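## Task

Press each drive blank that carries a red sticker fully home, until it bottoms out and clicks into its latch, and leave every other blank alone. The rack is loose on the table: it must not tilt beyond a slight amount, or the task fails, and it must finish in its original spot.

## Robot and tools

Robot: two arms, left_arm and right_arm, each with a two-finger gripper and a wrist camera. In the scene frame the origin sits at table-top height midway between the nominal arm bases, +z points up, +x points out over the table, and left_arm is on the +y side (arm names do not match image sides). Calibrated bases: left_arm at (-0.039, +0.347, 0) m, quat_wxyz (+1.000, 0, 0, -0.021); right_arm at (-0.006, -0.266, 0) m, quat_wxyz (+1.000, 0, 0, -0.004). A bolted camera stand stands behind the arms.

Frames: each arm reports its hand pose, velocities and targets in its own base frame. Fixed cameras and the table use the scene frame. Every motion offset is taken along the axes of that arm's current Hand target. Gripper axes: fingers point along +z, open and close along y. end_effector_position is the point between the pads, about 1 cm short of the fingertips. Reported poses can be off by a few cm, more at long reach.

The 14-number row (used by execute_actions and move): numbers 1-7 are left_arm dx, dy, dz, rx, ry, rz, opening; numbers 8-14 are the same for right_arm. Always send all 14, even if one arm stays put. dx..rz are offsets from the Hand target the arm had when the action or move began, not absolute poses; each value lies in [-1, 1], where 1.0 = 0.6 m or 180 degrees; rx, ry, rz form a single rotation vector. Sending the same offset again moves the arm further. Six zeros re-command the current Hand target. Opening is absolute, not an offset: +1 fully open (0.094 m), -1 closed. A 0 in the opening slot is a real command (half open), so repeat the present opening to keep the gripper unchanged.

execute_actions(actions, cameras): actions is a list of actions; each action is a list of up to 15 rows, one per 1/30 s step; a short action repeats its last row to fill 15 steps. All rows within an action count from the same starting Hand target. An empty list returns state plus all camera images. cameras: list of names, ["all"], or []; an unknown name invalidates the call.

move(target, speed, blend, opening_speed, grip_force, blocking, cameras): straight-line path per arm. target is one 14-number row or a list of up to 15 rows; every row is an offset from the Hand targets at the start of the move, not from the prior row. speed in m/s, 0.002 to 2.9, default 0.25 (rotation up to twice that in rad/s); one value or one per target. blend in m rounds corners in a list; 0 stops at each. opening_speed: rate of the opening on the -1..+1 scale per second, at least 0.2. grip_force: newtons per pad, 10 to 50, one value or one per arm; it persists; low force closes slowly. blocking=false returns after about 0.5 s while the move continues. Paths end together, run at least 0.5 s and are cut off at 10 s. They do not avoid obstacles or the other arm. Faster moves lag more, stray more and strike harder; a target set deep past a contact presses harder. Route around an arm's own base, not close past it.

The move: line reports the ending (done, off_target, moving, held, fault) and limits: limits=paced means the sent pose was clipped, limits=held means a check withheld steps. An arm not named is done (within 10 mm and 2 degrees). Neither done nor off_target tells you whether contact occurred.

wait(seconds 0 to 10): runs the scene holding commands; a running move carries on. stop(): brakes the running move; fast moves need room to stop. zoom_image(camera, region): region [x0, y0, x1, y1] in pixels of that camera's latest image, at most 504 per side; cameras cam_head_left, cam_head_right, cam_left_wrist, cam_right_wrist, each 672x504. finished_scene(scene): the current scene's number; irreversible; the goal must hold with the robot released.

Control details: orientation commands are clipped to within 40 degrees of the measured orientation each step. Grippers often rest a few cm short of their Hand target from friction or weight; this is not proof of contact. Waiting won't close the gap; the next command re-requests it, and if still short, send the remainder as an offset. A blocked arm keeps pressing until you command its target back past the gripper. grip_measured uses the opening scale; it tracks the command, so it does not reveal contact.

Results: state per arm, Hand target, Tool commands, Joint positions (last value is measured opening in m), Joint torques (include gravity; readings 1-3 wrap at ±28 N m), Joint velocities (omitted or 'within noise' when still), motor temperatures. Joint ranges (rad): waist -2.618..3.054, shoulder 0..3.142, elbow 0..3.142 (straight 2.901), wrist pitch -1.571..1.571, wrist yaw -1.571..1.571, wrist roll -2.094..2.094.

Cautions: push blanks gently and slowly, straight in, so the loose rack neither slides nor tips; it must stay where it began. Nothing may fall off the table. Avoid hard hits, slams, and any contact between the two arms or grippers, including one gripper closing on the other's fingers. Keep strain off the wrist camera cables. Avoid long stretched reaches or pushing toward unreachable poses: motors heat, MOTOR HOT appears at 75 °C, and at 90 °C the arm folds and idles for the rest of the scene. Any arm stop or fault costs.

Each tool is called as name(argument=value, ...) on one line, values as JSON.

## Session

execute_actions(actions=[])

zoom_image(camera="cam_head_left", region=[90, 180, 410, 310])

zoom_image(camera="cam_head_right", region=[90, 180, 410, 310])

Scene clock: 0.00 s.
left_arm: end_effector_position=(+0.2399, -0.1244, +0.2326) grip_measured=+1.000 end_effector_quat_wxyz=(+0.527, +0.017, +0.848, -0.052) | right_arm: end_effector_position=(+0.2730, +0.0744, +0.1589) grip_measured=+1.000 end_effector_quat_wxyz=(+0.456, +0.030, +0.870, +0.184)
Joint positions: left_arm=[-0.935 0.756 0.728 -0.593 -0.713 -0.515 0.094] | right_arm=[0.16 0.697 0.46 -0.313 -0.162 0.32 0.094]
Joint velocities: within noise
Joint torques (N m): no reading
Motor temperatures (°C): left_arm=[27 26 31 33 23 21 22] | right_arm=[24 22 30 27 23 22 23]
Heat: left arm: 33 °C; right arm: 30 °C.
Hand target: left_arm +0.2406, -0.1231, +0.2397; +0.534, +0.011, +0.844, -0.055 | right_arm +0.2755, +0.0750, +0.1694; +0.469, +0.028, +0.863, +0.187
Tool commands: left_gripper/opening=+1.0 right_gripper/opening=+1.0
camera_calibration:
cam_left_wrist: T_world_to_cam=[[-0.0929352, -0.993909, 0.0592316, -0.11486], [-0.778533, 0.0354546, -0.626601, 0.37429], [0.620684, -0.104347, -0.777086, 0.111632], [0, 0, 0, 1]] pos_world=[0.211435, -0.115783, 0.328081]
cam_right_wrist: T_world_to_cam=[[0.0872853, -0.93238, -0.350782, 0.0986512], [-0.872107, 0.0986672, -0.479265, 0.344966], [0.481468, 0.347752, -0.804523, 0.0601967], [0, 0, 0, 1]] pos_world=[0.263253, 0.0370102, 0.248365]

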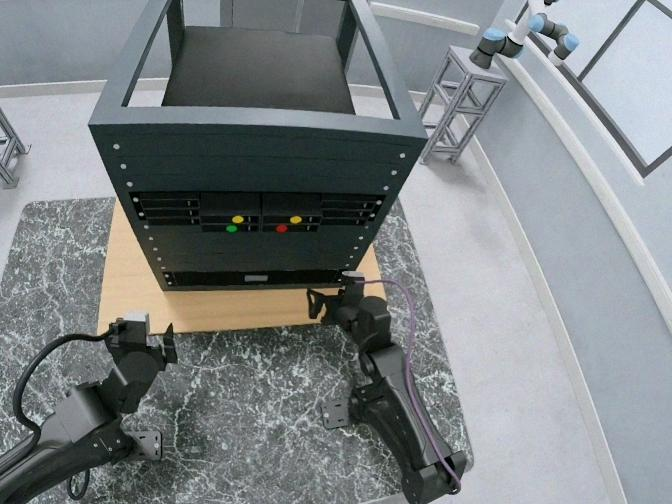

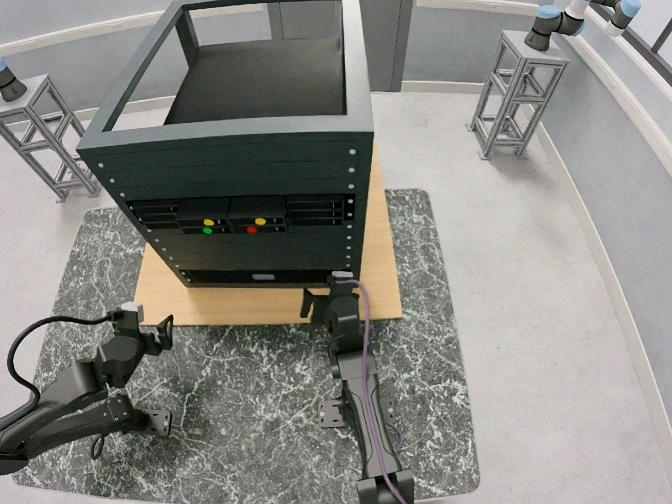

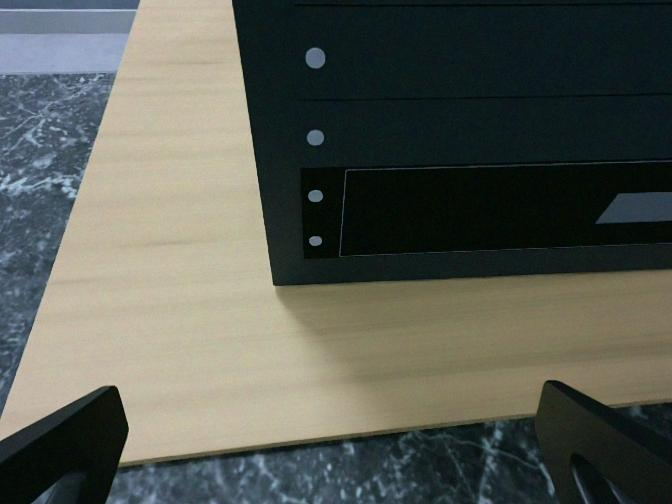

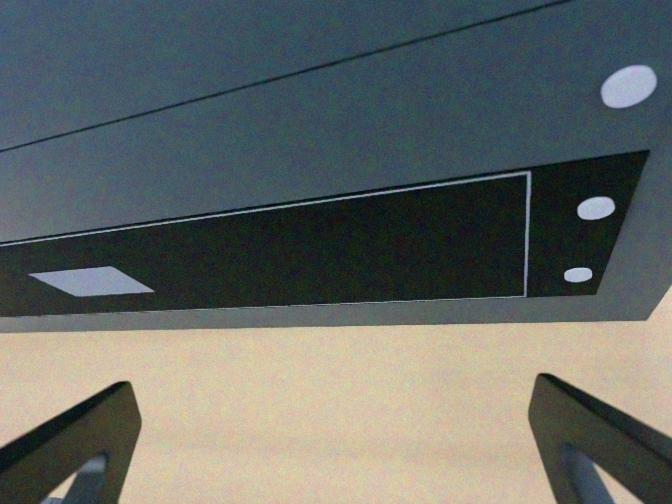

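Scaled by 1.575 from the camera's 672x504 image, which has a finer 960x720 frame.

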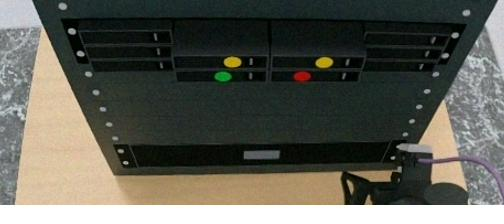

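Scaled by 1.575 from the camera's 672x504 image, which has a finer 960x720 frame.

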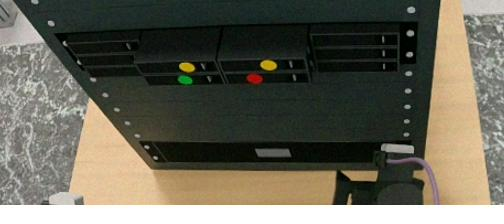

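move(target=[0,0,0,0,0,0,1,-0.2333,0.3222,-0.2428,0.0730,-0.1811,-0.0987,-1], cameras=["cam_right_wrist"])

zoom_image(camera="cam_right_wrist", region=[84, 130, 588, 504])

Scene clock: 47.63 s.
left_arm: end_effector_position=(+0.2399, -0.1244, +0.2326) grip_measured=+1.000 end_effector_quat_wxyz=(+0.527, +0.017, +0.848, -0.052) | right_arm: end_effector_position=(+0.2106, +0.1862, +0.4189) grip_measured=-0.988 end_effector_quat_wxyz=(+0.704, -0.010, +0.710, -0.004)
Joint positions: left_arm=[-0.935 0.756 0.728 -0.593 -0.713 -0.515 0.094] | right_arm=[1.403 1.005 1.099 -0.143 1.395 0.029 0.001]
Joint torques (N m): left_arm=[0.03 -0.69 6.98 1.41 -0.32 -0.04] | right_arm=[-0.09 -2.47 4.88 1.78 0.11 -0.06]
Heat: left arm: 35 °C; right arm: 33 °C.
Hand target: left_arm +0.2406, -0.1231, +0.2397; +0.534, +0.011, +0.844, -0.055 | right_arm +0.2100, +0.1802, +0.4198; +0.707, +0.000, +0.707, -0.001
Off the commanded pose: left_arm 0.007 m, 1 deg | right_arm 0.006 m, 1 deg.
move: done
camera_calibration:
cam_right_wrist: T_world_to_cam=[[-0.0136234, -0.999903, 0.0029916, 0.185157], [-0.43373, 0.00321364, -0.901037, 0.506185], [0.90094, -0.0135727, -0.433731, 0.0842253], [0, 0, 0, 1]] pos_world=[0.146188, 0.184655, 0.492068]
Images, in order (width x height): cam_right_wrist 672x504.

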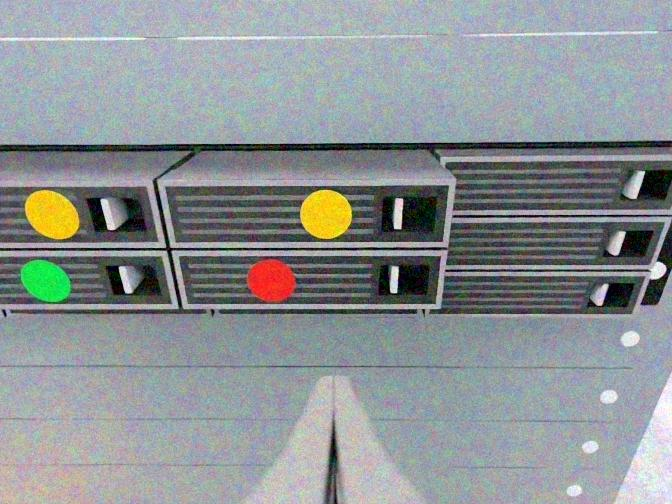

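Scaled by 1.000.

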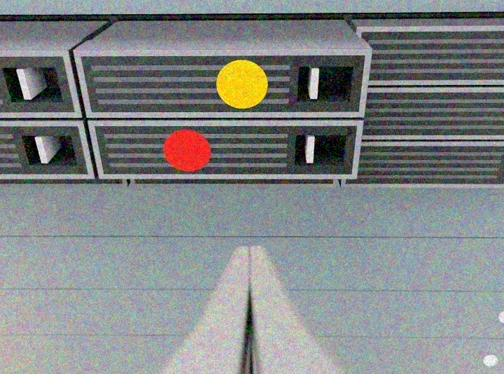

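move(target=[0,0,0,0,0,0,1,0.033,0.0155,0.113,0,0,0,-1], cameras=["cam_right_wrist"], speed=0.12)

zoom_image(camera="cam_right_wrist", region=[214, 250, 454, 450])

Scene clock: 62.57 s.
left_arm: end_effector_position=(+0.2399, -0.1244, +0.2326) grip_measured=+1.000 end_effector_quat_wxyz=(+0.527, +0.017, +0.848, -0.052) | right_arm: end_effector_position=(+0.2757, +0.1889, +0.4034) grip_measured=-0.988 end_effector_quat_wxyz=(+0.706, -0.001, +0.708, +0.000)
Joint positions: left_arm=[-0.935 0.756 0.728 -0.593 -0.713 -0.515 0.094] | right_arm=[1.098 1.076 1.05 0.018 1.098 0.006 0.001]
Joint torques (N m): left_arm=[0.03 -0.69 6.97 1.41 -0.32 -0.04] | right_arm=[-0.59 -1.76 5.2 2.07 -0.08 -0.04]
Heat: left arm: 35 °C; right arm: 32 °C.
Hand target: left_arm +0.2406, -0.1231, +0.2397; +0.534, +0.011, +0.844, -0.055 | right_arm +0.2777, +0.1896, +0.4001; +0.707, +0.000, +0.707, +0.000
Off the commanded pose: left_arm 0.007 m, 1 deg | right_arm 0.004 m, 0 deg.
move: done
camera_calibration:
cam_right_wrist: T_world_to_cam=[[-0.0214951, -0.999637, -0.0162644, 0.198672], [-0.42895, 0.023916, -0.903012, 0.515992], [0.903072, -0.0124337, -0.429308, 0.0162009], [0, 0, 0, 1]] pos_world=[0.210975, 0.186461, 0.476133]
Images, in order (width x height): cam_right_wrist 672x504.

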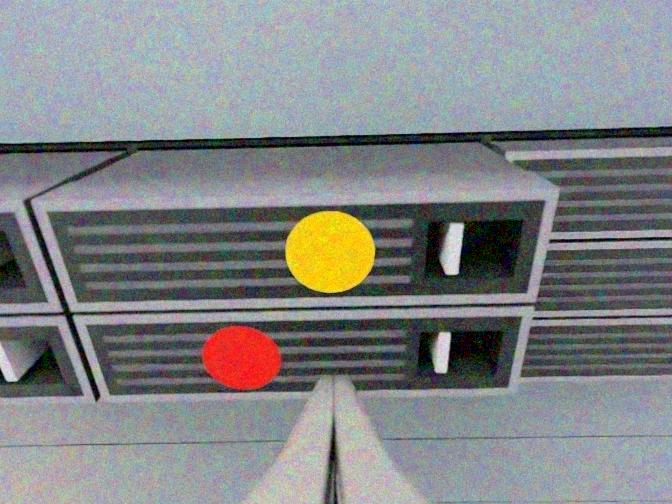

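Scaled by 2.100 from the camera's 672x504 image, which has a finer 960x720 frame.

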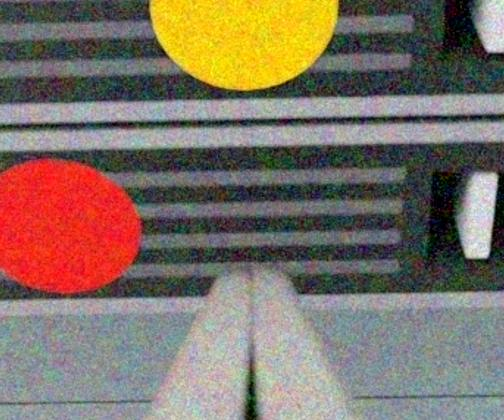

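move(target=[[0,0,0,0,0,0,1,0.012,0.006,0.02,0,0,0,-1],[0,0,0,0,0,0,1,0.018,0.006,0.06,0,0,0,-1]], cameras=["cam_right_wrist"], speed=0.04, blend=[0.01, 0])

Scene clock: 79.53 s.
left_arm: end_effector_position=(+0.2399, -0.1244, +0.2326) grip_measured=+1.000 end_effector_quat_wxyz=(+0.527, +0.017, +0.848, -0.052) | right_arm: end_effector_position=(+0.3113, +0.1917, +0.3884) grip_measured=-0.988 end_effector_quat_wxyz=(+0.703, -0.003, +0.711, -0.006)
Joint positions: left_arm=[-0.935 0.756 0.728 -0.593 -0.713 -0.515 0.094] | right_arm=[0.969 1.15 1.038 0.093 0.974 0.004 0.001]
Joint torques (N m): left_arm=[0.02 -0.69 6.98 1.41 -0.32 -0.03] | right_arm=[-0.59 -2.19 6.17 2.24 -0.12 -0.05]
Motor temperatures (°C): left_arm=[27 26 32 35 23 21 22] | right_arm=[24 22 32 33 23 22 23]
Heat: left arm: 35 °C; right arm: 33 °C.
Hand target: left_arm +0.2406, -0.1231, +0.2397; +0.534, +0.011, +0.844, -0.055 | right_arm +0.3137, +0.1932, +0.3893; +0.707, -0.001, +0.707, +0.000
Off the commanded pose: left_arm 0.007 m, 1 deg | right_arm 0.003 m, 1 deg.
move: done; blend cut to 0.0073 m at target 1
camera_calibration:
cam_right_wrist: T_world_to_cam=[[-0.0265449, -0.999631, -0.00568767, 0.199368], [-0.435633, 0.0166887, -0.89997, 0.519925], [0.899733, -0.0214119, -0.435915, -0.0169752], [0, 0, 0, 1]] pos_world=[0.247062, 0.190254, 0.461651]
Images, in order (width x height): cam_right_wrist 672x504.

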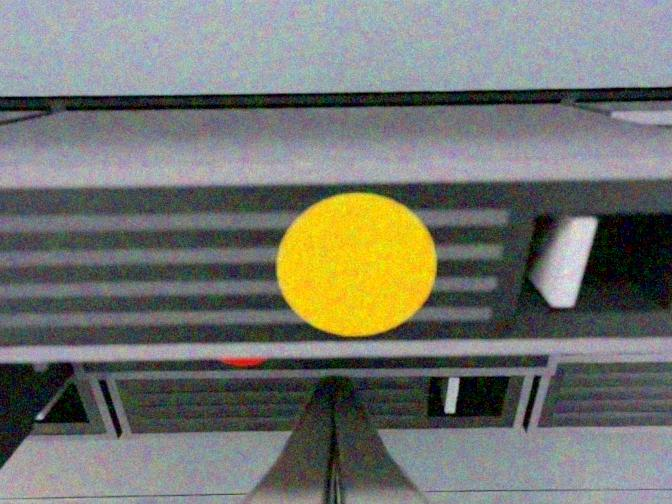

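move(target=[[0,0,0,0,0,0,1,0,0,-0.008,0,0,0,-1],[0,0,0,0,0,0,1,-0.012,0,-0.008,0,0,0,-1],[0,0,0,0,0,0,1,-0.007,0,0.03,0,0,0,-1]], cameras=["cam_right_wrist","cam_head_right"], speed=0.04)

Scene clock: 99.23 s.
left_arm: end_effector_position=(+0.2399, -0.1244, +0.2326) grip_measured=+1.000 end_effector_quat_wxyz=(+0.527, +0.017, +0.848, -0.052) | right_arm: end_effector_position=(+0.3201, +0.1917, +0.3827) grip_measured=-0.988 end_effector_quat_wxyz=(+0.700, -0.008, +0.715, -0.011)
Joint positions: left_arm=[-0.935 0.756 0.728 -0.593 -0.713 -0.515 0.094] | right_arm=[0.938 1.169 1.038 0.095 0.942 0.002 0.001]
Joint torques (N m): left_arm=[0.03 -0.69 6.98 1.41 -0.32 -0.03] | right_arm=[-2.95 -0.91 9.13 2.29 -0.41 -0.05]
Heat: left arm: 35 °C; right arm: 32 °C.
Hand target: left_arm +0.2406, -0.1231, +0.2397; +0.534, +0.011, +0.844, -0.055 | right_arm +0.3318, +0.1931, +0.3935; +0.707, +0.000, +0.707, +0.000
Off the commanded pose: left_arm 0.007 m, 1 deg | right_arm 0.016 m, 2 deg.
move: off_target (right_arm)
camera_calibration:
cam_right_wrist: T_world_to_cam=[[-0.0257446, -0.999622, 0.00969397, 0.193457], [-0.444786, 0.00276964, -0.895633, 0.522553], [0.895267, -0.0273694, -0.444689, -0.0215064], [0, 0, 0, 1]] pos_world=[0.256659, 0.191348, 0.456576]
Images, in order (width x height): cam_head_right 672x504, cam_right_wrist 672x504.

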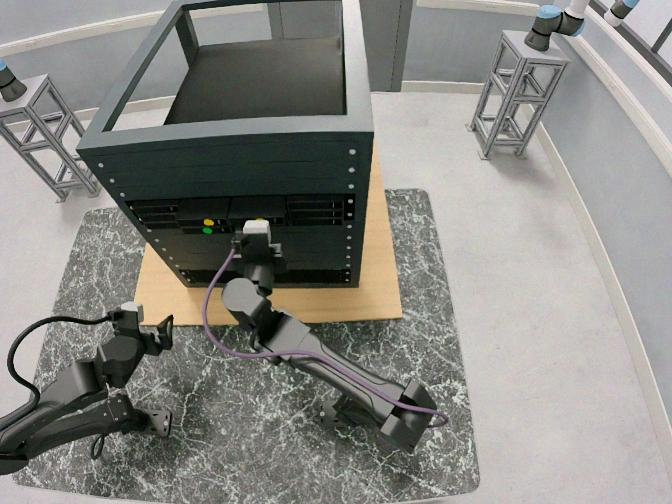

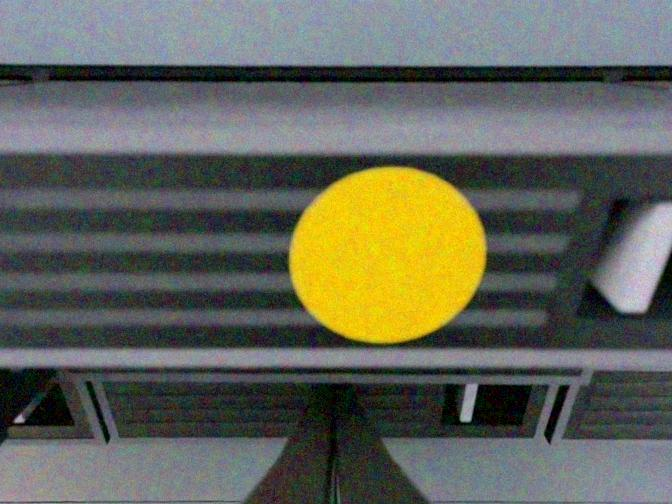

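move(target=[[0,0,0,0,0,0,1,0.015,0,-0.075,0,0,0,-1],[0,0,0,0,0,0,1,-0.011,0,-0.075,0,0,0,-1]], cameras=["cam_right_wrist"], speed=0.06)

zoom_image(camera="cam_right_wrist", region=[84, 280, 588, 480])

Scene clock: 115.80 s.
left_arm: end_effector_position=(+0.2399, -0.1244, +0.2326) grip_measured=+1.000 end_effector_quat_wxyz=(+0.527, +0.017, +0.848, -0.052) | right_arm: end_effector_position=(+0.2909, +0.1972, +0.3775) grip_measured=-0.988 end_effector_quat_wxyz=(+0.698, -0.015, +0.716, -0.015)
Joint positions: left_arm=[-0.935 0.756 0.728 -0.593 -0.713 -0.515 0.094] | right_arm=[1.055 1.121 0.997 0.074 1.055 0.001 0.001]
Joint torques (N m): left_arm=[0.03 -0.69 6.97 1.42 -0.32 -0.03] | right_arm=[0.57 -3.64 10.17 1.74 0.1 -0.03]
Heat: left arm: 35 °C; right arm: 33 °C.
Hand target: left_arm +0.2406, -0.1231, +0.2397; +0.534, +0.011, +0.844, -0.055 | right_arm +0.2867, +0.1931, +0.4002; +0.707, +0.000, +0.707, +0.000
Off the commanded pose: left_arm 0.007 m, 1 deg | right_arm 0.023 m, 3 deg.
move: off_target (right_arm)
camera_calibration:
cam_right_wrist: T_world_to_cam=[[-0.0217548, -0.999441, 0.0253776, 0.191127], [-0.44817, -0.0129412, -0.893855, 0.508306], [0.893684, -0.0308191, -0.447638, 0.00470012], [0, 0, 0, 1]] pos_world=[0.227765, 0.197743, 0.451605]
Images, in order (width x height): cam_right_wrist 672x504.

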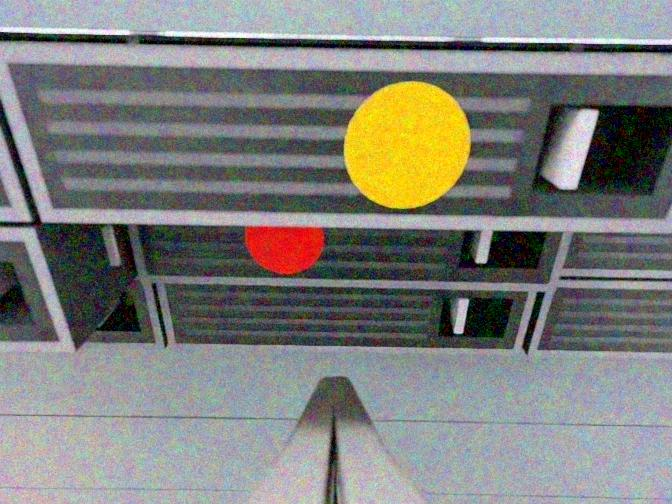

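Scaled by 1.000.

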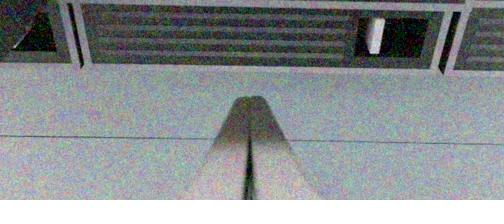

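move(target=[[0,0,0,0,0,0,1,0,0,-0.02,0,0,0,-1],[0,0,0,0,0,0,1,-0.012,0,-0.02,0,0,0,-1]], cameras=["cam_right_wrist"], speed=0.06)

Scene clock: 135.20 s.
left_arm: end_effector_position=(+0.2399, -0.1244, +0.2326) grip_measured=+1.000 end_effector_quat_wxyz=(+0.527, +0.017, +0.848, -0.052) | right_arm: end_effector_position=(+0.2790, +0.1980, +0.3870) grip_measured=-0.988 end_effector_quat_wxyz=(+0.700, -0.015, +0.714, -0.014)
Joint positions: left_arm=[-0.935 0.756 0.728 -0.593 -0.713 -0.515 0.094] | right_arm=[1.104 1.106 1.023 0.038 1.104 0 0.001]
Joint torques (N m): left_arm=[0.03 -0.68 6.97 1.42 -0.32 -0.04] | right_arm=[0.55 -3.47 9.76 1.67 0.1 -0.02]
Heat: left arm: 35 °C; right arm: 33 °C.
Hand target: left_arm +0.2406, -0.1231, +0.2397; +0.534, +0.011, +0.844, -0.055 | right_arm +0.2747, +0.1932, +0.4073; +0.707, -0.001, +0.707, +0.000
Off the commanded pose: left_arm 0.007 m, 1 deg | right_arm 0.021 m, 3 deg.
move: off_target (right_arm)
camera_calibration:
cam_right_wrist: T_world_to_cam=[[-0.0214155, -0.999494, 0.0234978, 0.19213], [-0.444335, -0.0115392, -0.895786, 0.510811], [0.895605, -0.0296246, -0.443863, 0.0174391], [0, 0, 0, 1]] pos_world=[0.215467, 0.198444, 0.460804]
Images, in order (width x height): cam_right_wrist 672x504.

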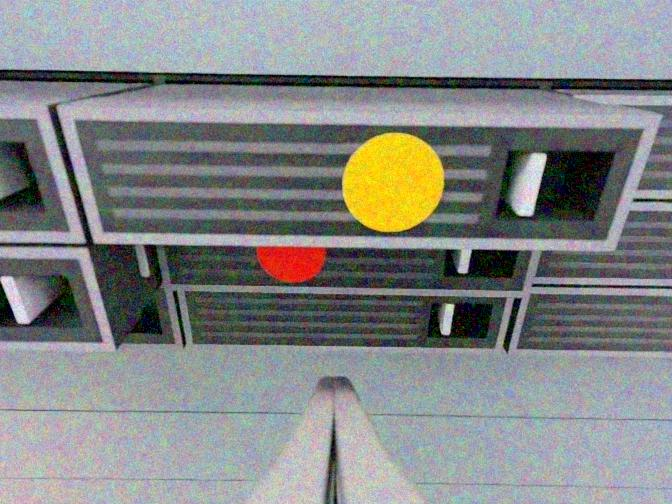

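move(target=[0,0,0,0,0,0,1,-0.034,-0.004,0,0,0,0,-1], cameras=["cam_right_wrist"], speed=0.06)

Scene clock: 143.13 s.
left_arm: end_effector_position=(+0.2399, -0.1244, +0.2326) grip_measured=+1.000 end_effector_quat_wxyz=(+0.527, +0.017, +0.848, -0.052) | right_arm: end_effector_position=(+0.2769, +0.1940, +0.4114) grip_measured=-0.988 end_effector_quat_wxyz=(+0.702, -0.011, +0.712, -0.011)
Joint positions: left_arm=[-0.935 0.756 0.728 -0.593 -0.713 -0.515 0.094] | right_arm=[1.104 1.106 1.113 -0.039 1.104 -0.003 0.001]
Joint torques (N m): left_arm=[0.03 -0.69 6.97 1.41 -0.32 -0.04] | right_arm=[0.21 -2.44 9.54 1.7 0.04 0.01]
Heat: left arm: 35 °C; right arm: 34 °C.
Hand target: left_arm +0.2406, -0.1231, +0.2397; +0.534, +0.011, +0.844, -0.055 | right_arm +0.2747, +0.1909, +0.4275; +0.707, -0.001, +0.707, +0.000
Off the commanded pose: left_arm 0.007 m, 1 deg | right_arm 0.017 m, 2 deg.
move: off_target (right_arm)
camera_calibration:
cam_right_wrist: T_world_to_cam=[[-0.0214557, -0.999664, 0.0145154, 0.191214], [-0.438946, -0.00362549, -0.898506, 0.52986], [0.898257, -0.0256496, -0.438721, 0.0263986], [0, 0, 0, 1]] pos_world=[0.21297, 0.193748, 0.484888]
Images, in order (width x height): cam_right_wrist 672x504.

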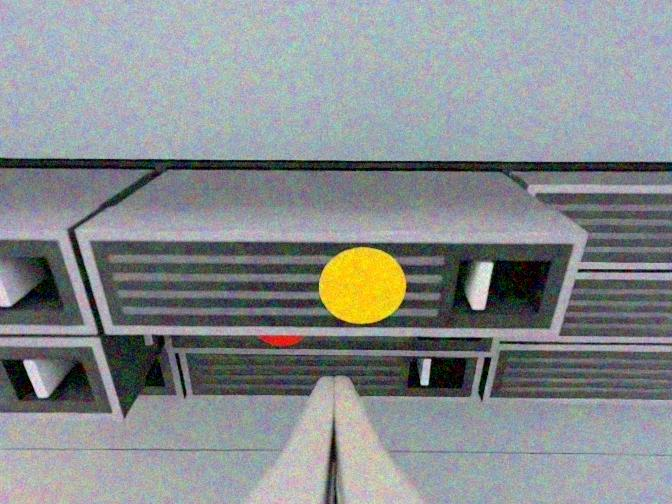

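move(target=[[0,0,0,0,0,0,1,0.045,0.001,0,0,0,0,-1],[0,0,0,0,0,0,1,0.046,0.001,0.04,0,0,0,-1]], cameras=["cam_right_wrist"], speed=0.06)

Scene clock: 162.90 s.
left_arm: end_effector_position=(+0.2399, -0.1244, +0.2326) grip_measured=+1.000 end_effector_quat_wxyz=(+0.527, +0.017, +0.848, -0.052) | right_arm: end_effector_position=(+0.2968, +0.1908, +0.3952) grip_measured=-0.988 end_effector_quat_wxyz=(+0.702, -0.008, +0.712, -0.009)
Joint positions: left_arm=[-0.935 0.756 0.728 -0.593 -0.713 -0.515 0.094] | right_arm=[1.019 1.119 1.052 0.042 1.019 -0.003 0.001]
Joint torques (N m): left_arm=[0.02 -0.69 6.97 1.42 -0.32 -0.04] | right_arm=[-0.54 -1.96 6.91 2.13 -0.07 0.04]
Heat: left arm: 35 °C; right arm: 33 °C.
Hand target: left_arm +0.2406, -0.1231, +0.2397; +0.534, +0.011, +0.844, -0.055 | right_arm +0.2987, +0.1914, +0.4000; +0.707, +0.000, +0.707, +0.000
Off the commanded pose: left_arm 0.007 m, 1 deg | right_arm 0.005 m, 2 deg.
move: done
camera_calibration:
cam_right_wrist: T_world_to_cam=[[-0.0226722, -0.999716, 0.0072824, 0.191861], [-0.437844, 0.00338063, -0.899045, 0.522633], [0.898765, -0.0235719, -0.437796, 0.000459938], [0, 0, 0, 1]] pos_world=[0.232768, 0.19005, 0.468675]
Images, in order (width x height): cam_right_wrist 672x504.

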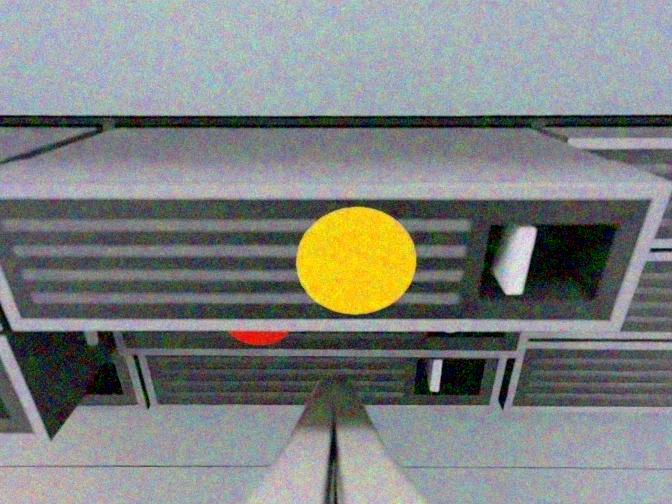

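move(target=[0,0,0,0,0,0,1,-0.004,0.001,0.07,0,0,0,-1], cameras=["cam_right_wrist","cam_head_right"], speed=0.04)

Scene clock: 170.73 s.
left_arm: end_effector_position=(+0.2399, -0.1244, +0.2326) grip_measured=+1.000 end_effector_quat_wxyz=(+0.527, +0.017, +0.848, -0.052) | right_arm: end_effector_position=(+0.3206, +0.1894, +0.3837) grip_measured=-0.988 end_effector_quat_wxyz=(+0.695, -0.014, +0.718, -0.019)
Joint positions: left_arm=[-0.935 0.756 0.728 -0.593 -0.713 -0.515 0.094] | right_arm=[0.932 1.167 1.054 0.059 0.939 -0.003 0.001]
Joint torques (N m): left_arm=[0.03 -0.68 6.98 1.41 -0.32 -0.04] | right_arm=[-4.79 0.29 11.17 2.43 -0.67 -0.02]
Heat: left arm: 35 °C; right arm: 33 °C.
Hand target: left_arm +0.2406, -0.1231, +0.2397; +0.534, +0.011, +0.844, -0.055 | right_arm +0.3407, +0.1919, +0.4025; +0.707, +0.000, +0.707, -0.001
Off the commanded pose: left_arm 0.007 m, 1 deg | right_arm 0.028 m, 3 deg.
move: off_target (right_arm)
camera_calibration:
cam_right_wrist: T_world_to_cam=[[-0.0284539, -0.999156, 0.0296396, 0.184234], [-0.4547, -0.0134687, -0.890543, 0.528002], [0.89019, -0.0388166, -0.453933, -0.0141806], [0, 0, 0, 1]] pos_world=[0.257949, 0.190639, 0.458311]
Images, in order (width x height): cam_head_right 672x504, cam_right_wrist 672x504.

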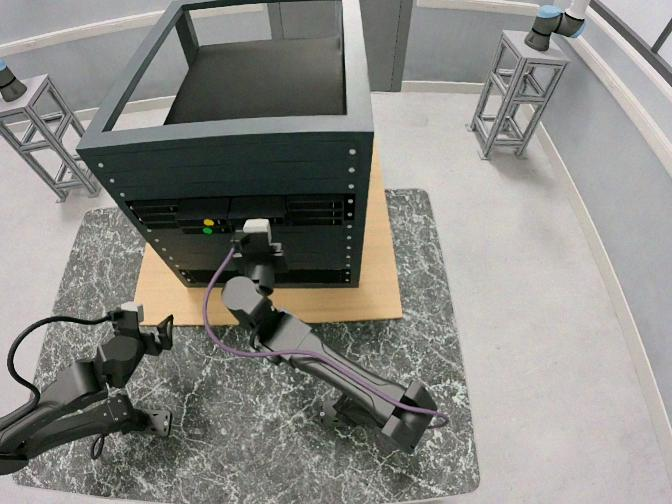

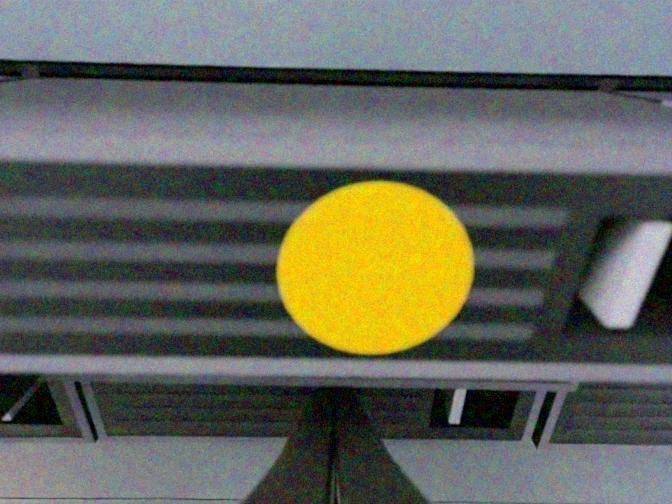

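move(target=[[0,0,0,0,0,0,1,0.02,0,-0.09,0,0,0,-1],[0,0,0,0,0,0,1,0.05,0,-0.16,0,0,0,-1]], cameras=["cam_right_wrist"], speed=0.1, blend=[0.02, 0])

zoom_image(camera="cam_right_wrist", region=[130, 100, 650, 380])

Scene clock: 192.53 s.
left_arm: end_effector_position=(+0.2399, -0.1244, +0.2326) grip_measured=+1.000 end_effector_quat_wxyz=(+0.527, +0.017, +0.848, -0.052) | right_arm: end_effector_position=(+0.2478, +0.1962, +0.3702) grip_measured=-0.988 end_effector_quat_wxyz=(+0.703, -0.012, +0.711, -0.011)
Joint positions: left_arm=[-0.935 0.756 0.728 -0.593 -0.713 -0.515 0.094] | right_arm=[1.235 1.04 0.912 0.095 1.234 -0.001 0.001]
Joint torques (N m): left_arm=[0.03 -0.69 6.97 1.41 -0.32 -0.04] | right_arm=[0.55 -3.25 5.29 1.89 0.09 0.06]
Heat: left arm: 35 °C; right arm: 36 °C.
Hand target: left_arm +0.2406, -0.1231, +0.2397; +0.534, +0.011, +0.844, -0.055 | right_arm +0.2447, +0.1919, +0.3724; +0.707, +0.000, +0.707, +0.000
Off the commanded pose: left_arm 0.007 m, 1 deg | right_arm 0.006 m, 2 deg.
move: done
camera_calibration:
cam_right_wrist: T_world_to_cam=[[-0.0210177, -0.999673, 0.014532, 0.193299], [-0.43565, -0.00392528, -0.900107, 0.479841], [0.899871, -0.0252491, -0.435426, 0.0328194], [0, 0, 0, 1]] pos_world=[0.183572, 0.195948, 0.44339]
Images, in order (width x height): cam_right_wrist 672x504.

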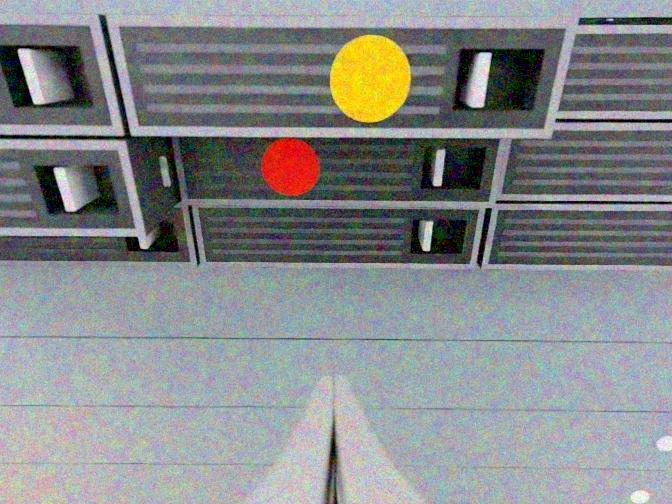

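Region (130, 100, 650, 380) is 520x280 pixels. A region can be at most 504 by 504 pixels.

zoom_image(camera="cam_right_wrist", region=[400, 110, 600, 290])

Scaled by 2.520 from the camera's 672x504 image, which has a finer 960x720 frame.

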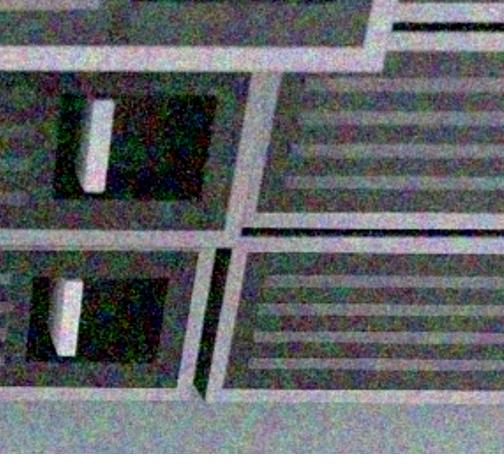

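move(target=[0,0,0,0,0,0,1,-0.072,-0.003,0.06,0,0,0,-1], cameras=["cam_right_wrist"], speed=0.08)

Scene clock: 212.67 s.
left_arm: end_effector_position=(+0.2399, -0.1244, +0.2326) grip_measured=+1.000 end_effector_quat_wxyz=(+0.527, +0.017, +0.848, -0.052) | right_arm: end_effector_position=(+0.2793, +0.1911, +0.4016) grip_measured=-0.988 end_effector_quat_wxyz=(+0.703, -0.010, +0.711, -0.010)
Joint positions: left_arm=[-0.935 0.756 0.728 -0.593 -0.713 -0.515 0.094] | right_arm=[1.088 1.091 1.06 0.007 1.088 -0.007 0.001]
Joint torques (N m): left_arm=[0.03 -0.69 6.97 1.41 -0.32 -0.04] | right_arm=[-0.59 -1.63 9.78 1.7 -0.06 0.05]
Heat: left arm: 35 °C; right arm: 34 °C.
Hand target: left_arm +0.2406, -0.1231, +0.2397; +0.534, +0.011, +0.844, -0.055 | right_arm +0.2807, +0.1902, +0.4157; +0.707, -0.001, +0.707, +0.000
Off the commanded pose: left_arm 0.007 m, 1 deg | right_arm 0.014 m, 2 deg.
move: off_target (right_arm)
camera_calibration:
cam_right_wrist: T_world_to_cam=[[-0.0214204, -0.999722, 0.00983012, 0.190438], [-0.43559, 0.000482117, -0.900145, 0.521096], [0.89989, -0.0235634, -0.43548, 0.01766], [0, 0, 0, 1]] pos_world=[0.215172, 0.19055, 0.474881]
Images, in order (width x height): cam_right_wrist 672x504.

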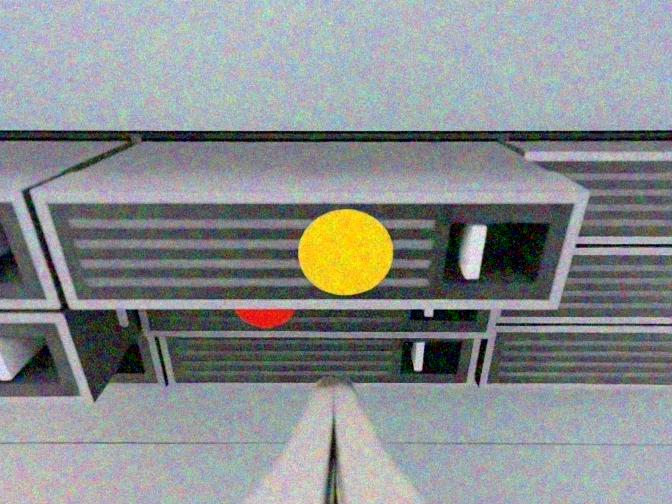

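move(target=[[0,0,0,0,0,0,1,-0.004,0.001,0.035,0,0,0,-1],[0,0,0,0,0,0,1,-0.02,0.001,0.065,0,0,0,-1]], cameras=["cam_right_wrist"], speed=0.04, blend=[0.01, 0])

Scene clock: 222.17 s.
left_arm: end_effector_position=(+0.2399, -0.1244, +0.2326) grip_measured=+1.000 end_effector_quat_wxyz=(+0.527, +0.017, +0.848, -0.052) | right_arm: end_effector_position=(+0.3178, +0.1898, +0.4083) grip_measured=-0.988 end_effector_quat_wxyz=(+0.698, -0.012, +0.716, -0.019)
Joint positions: left_arm=[-0.935 0.756 0.728 -0.593 -0.713 -0.515 0.094] | right_arm=[0.944 1.179 1.152 -0.018 0.955 -0.007 0.001]
Joint torques (N m): left_arm=[0.03 -0.68 6.98 1.42 -0.32 -0.04] | right_arm=[-0.65 -2.25 10.33 1.98 -0.17 0.06]
Heat: left arm: 35 °C; right arm: 33 °C.
Hand target: left_arm +0.2406, -0.1231, +0.2397; +0.534, +0.011, +0.844, -0.055 | right_arm +0.3197, +0.1908, +0.4276; +0.707, -0.001, +0.707, +0.000
Off the commanded pose: left_arm 0.007 m, 1 deg | right_arm 0.020 m, 3 deg.
move: off_target (right_arm)
camera_calibration:
cam_right_wrist: T_world_to_cam=[[-0.0318803, -0.999161, 0.0257164, 0.186592], [-0.448899, -0.00867488, -0.893541, 0.547016], [0.893014, -0.0400304, -0.448245, -0.00351763], [0, 0, 0, 1]] pos_world=[0.254645, 0.191039, 0.482406]
Images, in order (width x height): cam_right_wrist 672x504.

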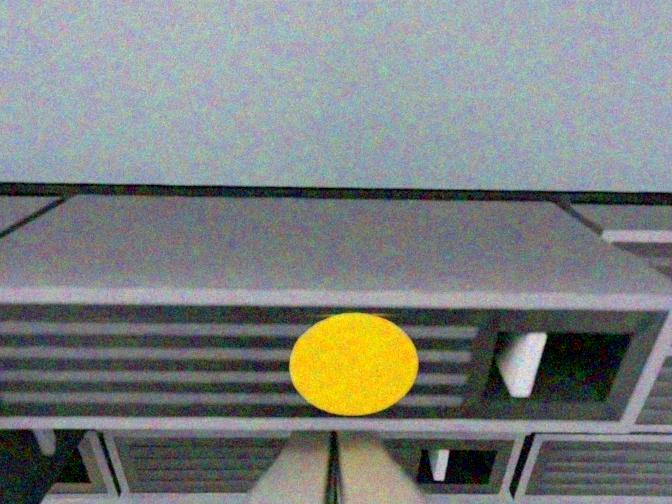

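move(target=[[0,0,0,0,0,0,1,0.013,0.001,0.0,0,0,0,-1],[0,0,0,0,0,0,1,0.006,0.001,0.055,0,0,0,-1]], cameras=["cam_right_wrist","cam_head_right"], speed=0.04)

Scene clock: 229.53 s.
left_arm: end_effector_position=(+0.2399, -0.1244, +0.2326) grip_measured=+1.000 end_effector_quat_wxyz=(+0.527, +0.017, +0.848, -0.052) | right_arm: end_effector_position=(+0.3222, +0.1901, +0.4069) grip_measured=-0.988 end_effector_quat_wxyz=(+0.692, -0.025, +0.721, -0.019)
Joint positions: left_arm=[-0.935 0.756 0.728 -0.593 -0.713 -0.515 0.094] | right_arm=[0.922 1.183 1.168 -0.054 0.914 -0.007 0.001]
Joint torques (N m): left_arm=[0.03 -0.69 6.98 1.42 -0.32 -0.04] | right_arm=[-6.94 1.74 10.58 2.91 -0.77 0.02]
Heat: left arm: 35 °C; right arm: 34 °C.
Hand target: left_arm +0.2406, -0.1231, +0.2397; +0.534, +0.011, +0.844, -0.055 | right_arm +0.3527, +0.1913, +0.4241; +0.707, +0.000, +0.707, +0.000
Off the commanded pose: left_arm 0.007 m, 1 deg | right_arm 0.035 m, 4 deg.
move: off_target (right_arm)
camera_calibration:
cam_right_wrist: T_world_to_cam=[[-0.0130919, -0.99892, 0.044587, 0.173342], [-0.463361, -0.0334533, -0.885538, 0.553962], [0.886073, -0.0322533, -0.462423, -0.00149004], [0, 0, 0, 1]] pos_world=[0.260274, 0.191639, 0.482136]
Images, in order (width x height): cam_head_right 672x504, cam_right_wrist 672x504.

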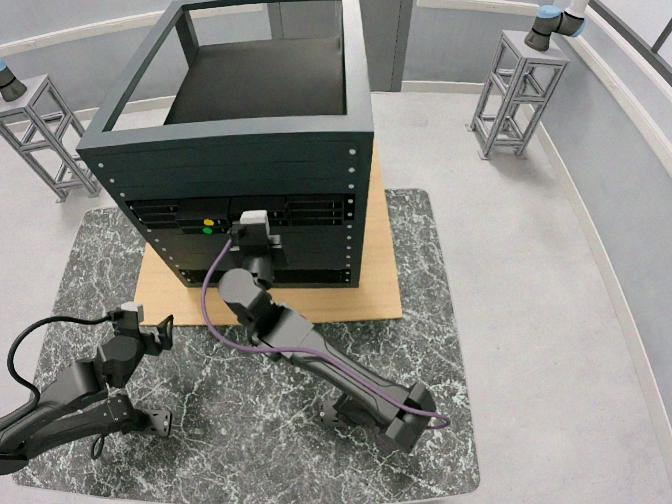

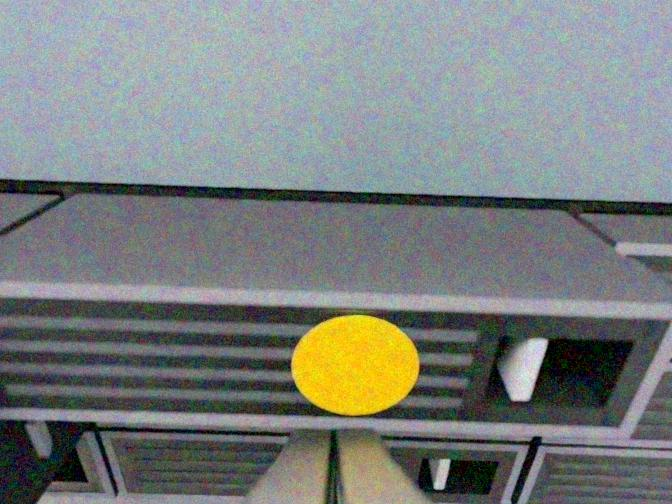

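move(target=[[0,0,0,0,0,0,1,0.02,0,-0.09,0,0,0,-1],[0,0,0,0,0,0,1,0.08,0,-0.18,0,0,0,-1]], cameras=["cam_right_wrist","cam_head_right"], speed=0.1, blend=[0.02, 0])

zoom_image(camera="cam_right_wrist", region=[400, 110, 600, 290])

Scene clock: 240.13 s.
left_arm: end_effector_position=(+0.2399, -0.1244, +0.2326) grip_measured=+1.000 end_effector_quat_wxyz=(+0.527, +0.017, +0.848, -0.052) | right_arm: end_effector_position=(+0.2480, +0.1960, +0.3740) grip_measured=-0.988 end_effector_quat_wxyz=(+0.703, -0.010, +0.711, -0.009)
Joint positions: left_arm=[-0.935 0.756 0.728 -0.593 -0.713 -0.515 0.094] | right_arm=[1.234 1.042 0.928 0.08 1.233 0.005 0.001]
Joint torques (N m): left_arm=[0.05 -0.69 6.97 1.41 -0.32 -0.04] | right_arm=[0.57 -3.38 5.15 1.94 0.09 0]
Heat: left arm: 35 °C; right arm: 37 °C.
Hand target: left_arm +0.2406, -0.1231, +0.2397; +0.534, +0.011, +0.844, -0.055 | right_arm +0.2447, +0.1913, +0.3760; +0.707, -0.001, +0.707, +0.000
Off the commanded pose: left_arm 0.007 m, 1 deg | right_arm 0.006 m, 2 deg.
move: done
camera_calibration:
cam_right_wrist: T_world_to_cam=[[-0.0214587, -0.999724, 0.00952285, 0.194981], [-0.435868, 0.000782709, -0.90001, 0.482414], [0.899755, -0.0234637, -0.435765, 0.0340999], [0, 0, 0, 1]] pos_world=[0.183772, 0.19535, 0.44718]
Images, in order (width x height): cam_head_right 672x504, cam_right_wrist 672x504.

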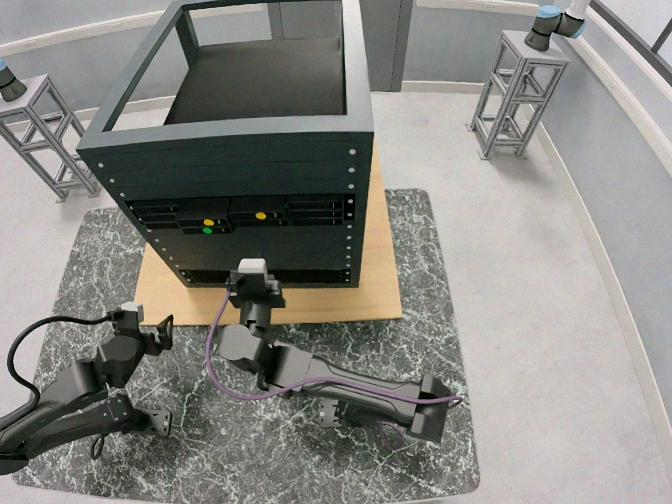

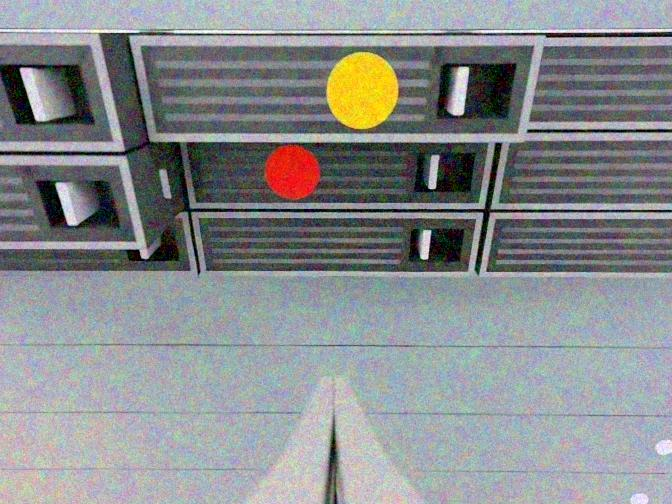

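Scaled by 2.520 from the camera's 672x504 image, which has a finer 960x720 frame.

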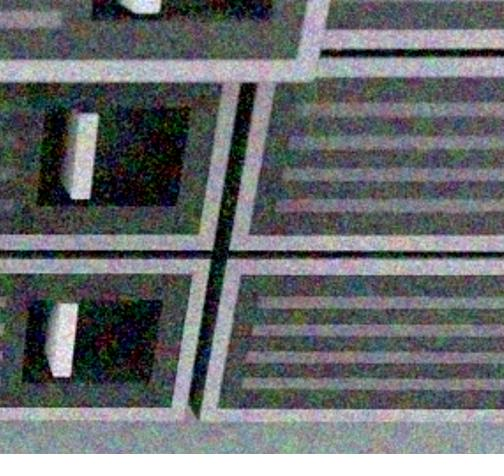

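move(target=[0,0,0,0,0,0,1,0.01,-0.04,0.055,0,0,0,-1], cameras=["cam_right_wrist"], speed=0.08)

zoom_image(camera="cam_right_wrist", region=[420, 110, 620, 310])

zoom_image(camera="cam_right_wrist", region=[100, 10, 350, 260])

Scene clock: 273.97 s.
left_arm: end_effector_position=(+0.2399, -0.1244, +0.2326) grip_measured=+1.000 end_effector_quat_wxyz=(+0.527, +0.017, +0.848, -0.052) | right_arm: end_effector_position=(+0.2788, +0.1721, +0.3672) grip_measured=-0.988 end_effector_quat_wxyz=(+0.702, -0.008, +0.712, -0.008)
Joint positions: left_arm=[-0.935 0.756 0.728 -0.593 -0.713 -0.515 0.094] | right_arm=[1.046 1.001 0.885 0.086 1.046 0.005 0.001]
Joint torques (N m): left_arm=[0.02 -0.7 6.97 1.41 -0.32 -0.03] | right_arm=[-0.62 -3.04 5.39 2.12 -0.04 -0.04]
Heat: left arm: 35 °C; right arm: 36 °C.
Hand target: left_arm +0.2406, -0.1231, +0.2397; +0.534, +0.011, +0.844, -0.055 | right_arm +0.2777, +0.1673, +0.3701; +0.707, +0.000, +0.707, +0.000
Off the commanded pose: left_arm 0.007 m, 1 deg | right_arm 0.006 m, 1 deg.
move: done
camera_calibration:
cam_right_wrist: T_world_to_cam=[[-0.0219271, -0.99975, 0.00428966, 0.173932], [-0.439626, 0.00578838, -0.898162, 0.489307], [0.897913, -0.02158, -0.439644, 0.00440716], [0, 0, 0, 1]] pos_world=[0.214969, 0.171152, 0.440668]
Images, in order (width x height): cam_right_wrist 672x504.

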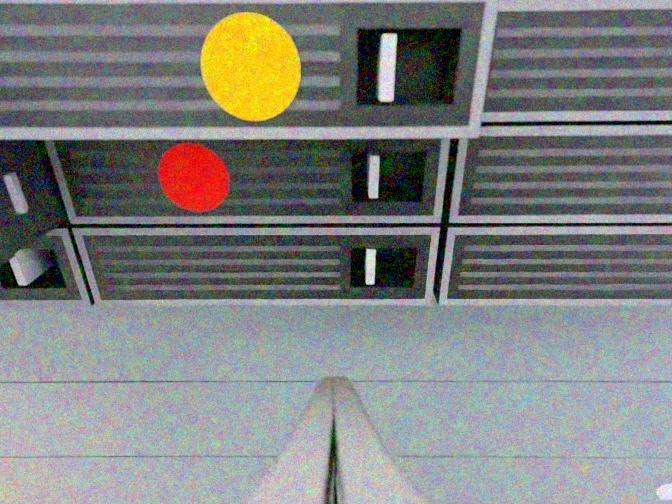

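Scaled by 2.520 from the camera's 672x504 image, which has a finer 960x720 frame.

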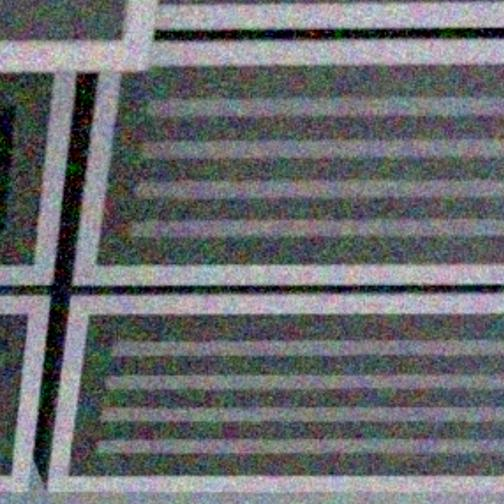

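Scaled by 2.016 from the camera's 672x504 image, which has a finer 960x720 frame.

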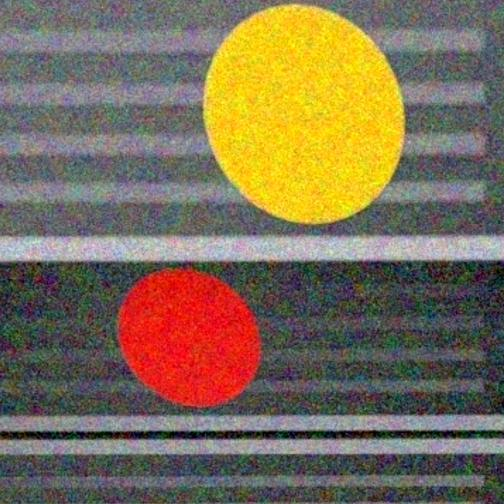

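move(target=[[0,0,0,0,0,0,1,0,0,-0.09,0,0,0,-0.15],[0,0,0,0,0,0,1,-0.123,0.041,-0.063,0,0,0.5,-0.15]], cameras=["all"], speed=0.35, blend=[0.03, 0])

Scene clock: 335.60 s.
left_arm: end_effector_position=(+0.2399, -0.1244, +0.2326) grip_measured=+1.000 end_effector_quat_wxyz=(+0.527, +0.017, +0.848, -0.052) | right_arm: end_effector_position=(+0.2389, +0.1948, +0.4327) grip_measured=-0.153 end_effector_quat_wxyz=(+0.504, +0.493, +0.508, +0.495)
Joint positions: left_arm=[-0.935 0.756 0.728 -0.593 -0.713 -0.515 0.094] | right_arm=[1.272 1.073 1.169 -0.105 1.266 1.556 0.04]
Joint torques (N m): left_arm=[0.03 -0.69 6.97 1.41 -0.32 -0.04] | right_arm=[-0.59 -1.17 9.24 1.44 0 0.1]
Heat: left arm: 35 °C; right arm: 36 °C.
Hand target: left_arm +0.2406, -0.1231, +0.2397; +0.534, +0.011, +0.844, -0.055 | right_arm +0.2399, +0.1920, +0.4438; +0.500, +0.500, +0.500, +0.500
Off the commanded pose: left_arm 0.007 m, 1 deg | right_arm 0.012 m, 1 deg.
move: off_target (right_arm); blend cut to 0.027 m at target 1
camera_calibration:
cam_left_wrist: T_world_to_cam=[[-0.0929352, -0.993909, 0.0592316, -0.11486], [-0.778533, 0.0354546, -0.626601, 0.37429], [0.620684, -0.104347, -0.777086, 0.111632], [0, 0, 0, 1]] pos_world=[0.211435, -0.115783, 0.328081]
cam_right_wrist: T_world_to_cam=[[-0.0245343, -0.00543654, -0.999684, 0.436754], [-0.431318, 0.902182, 0.00567913, -0.0371542], [0.901866, 0.431321, -0.0244793, -0.199229], [0, 0, 0, 1]] pos_world=[0.174368, 0.121826, 0.43195]

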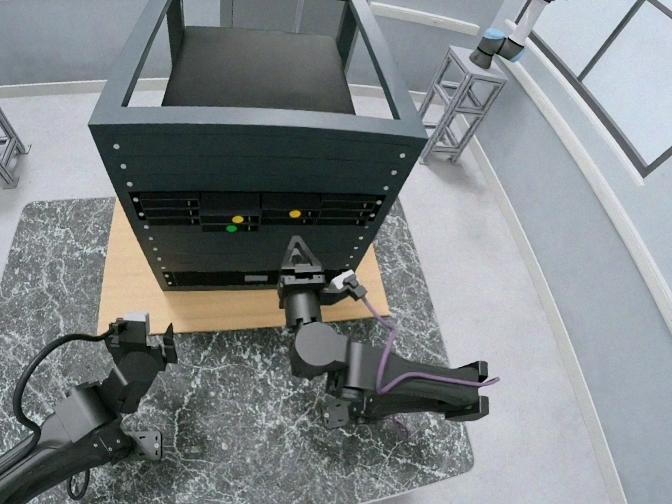

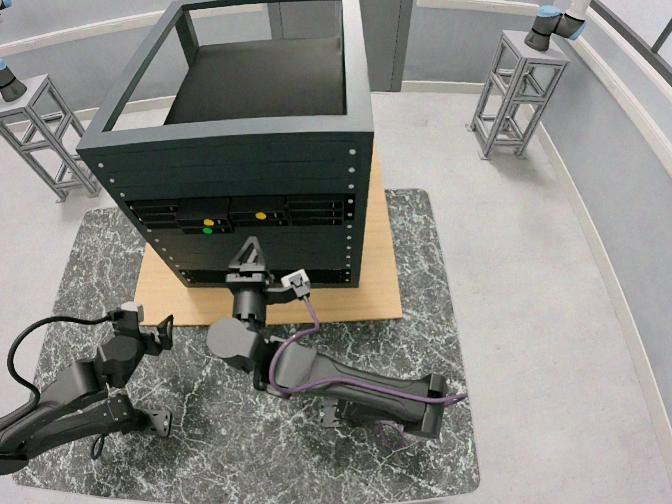

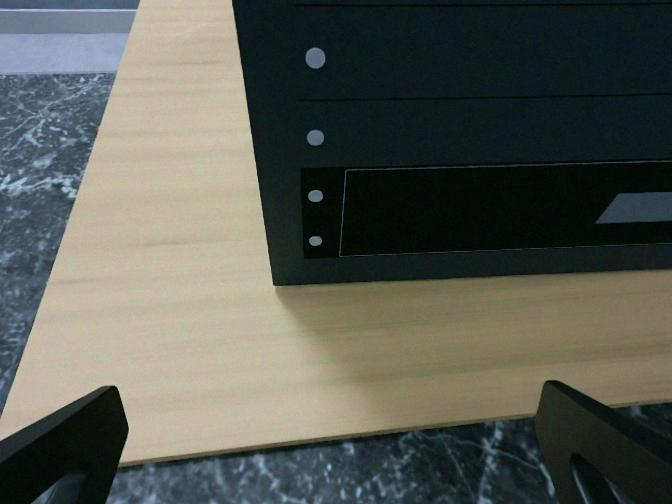

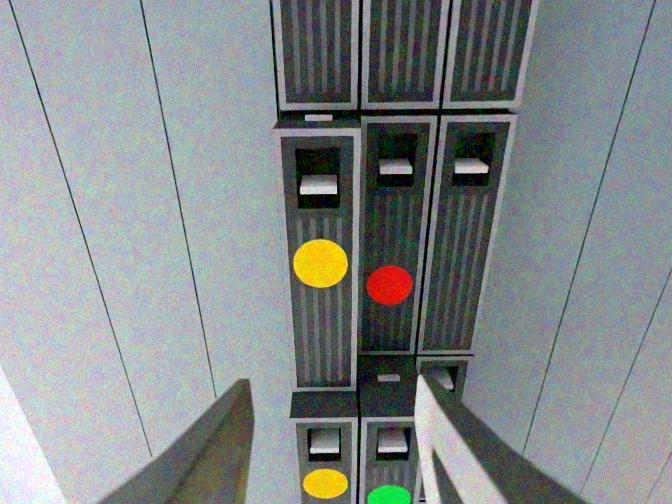

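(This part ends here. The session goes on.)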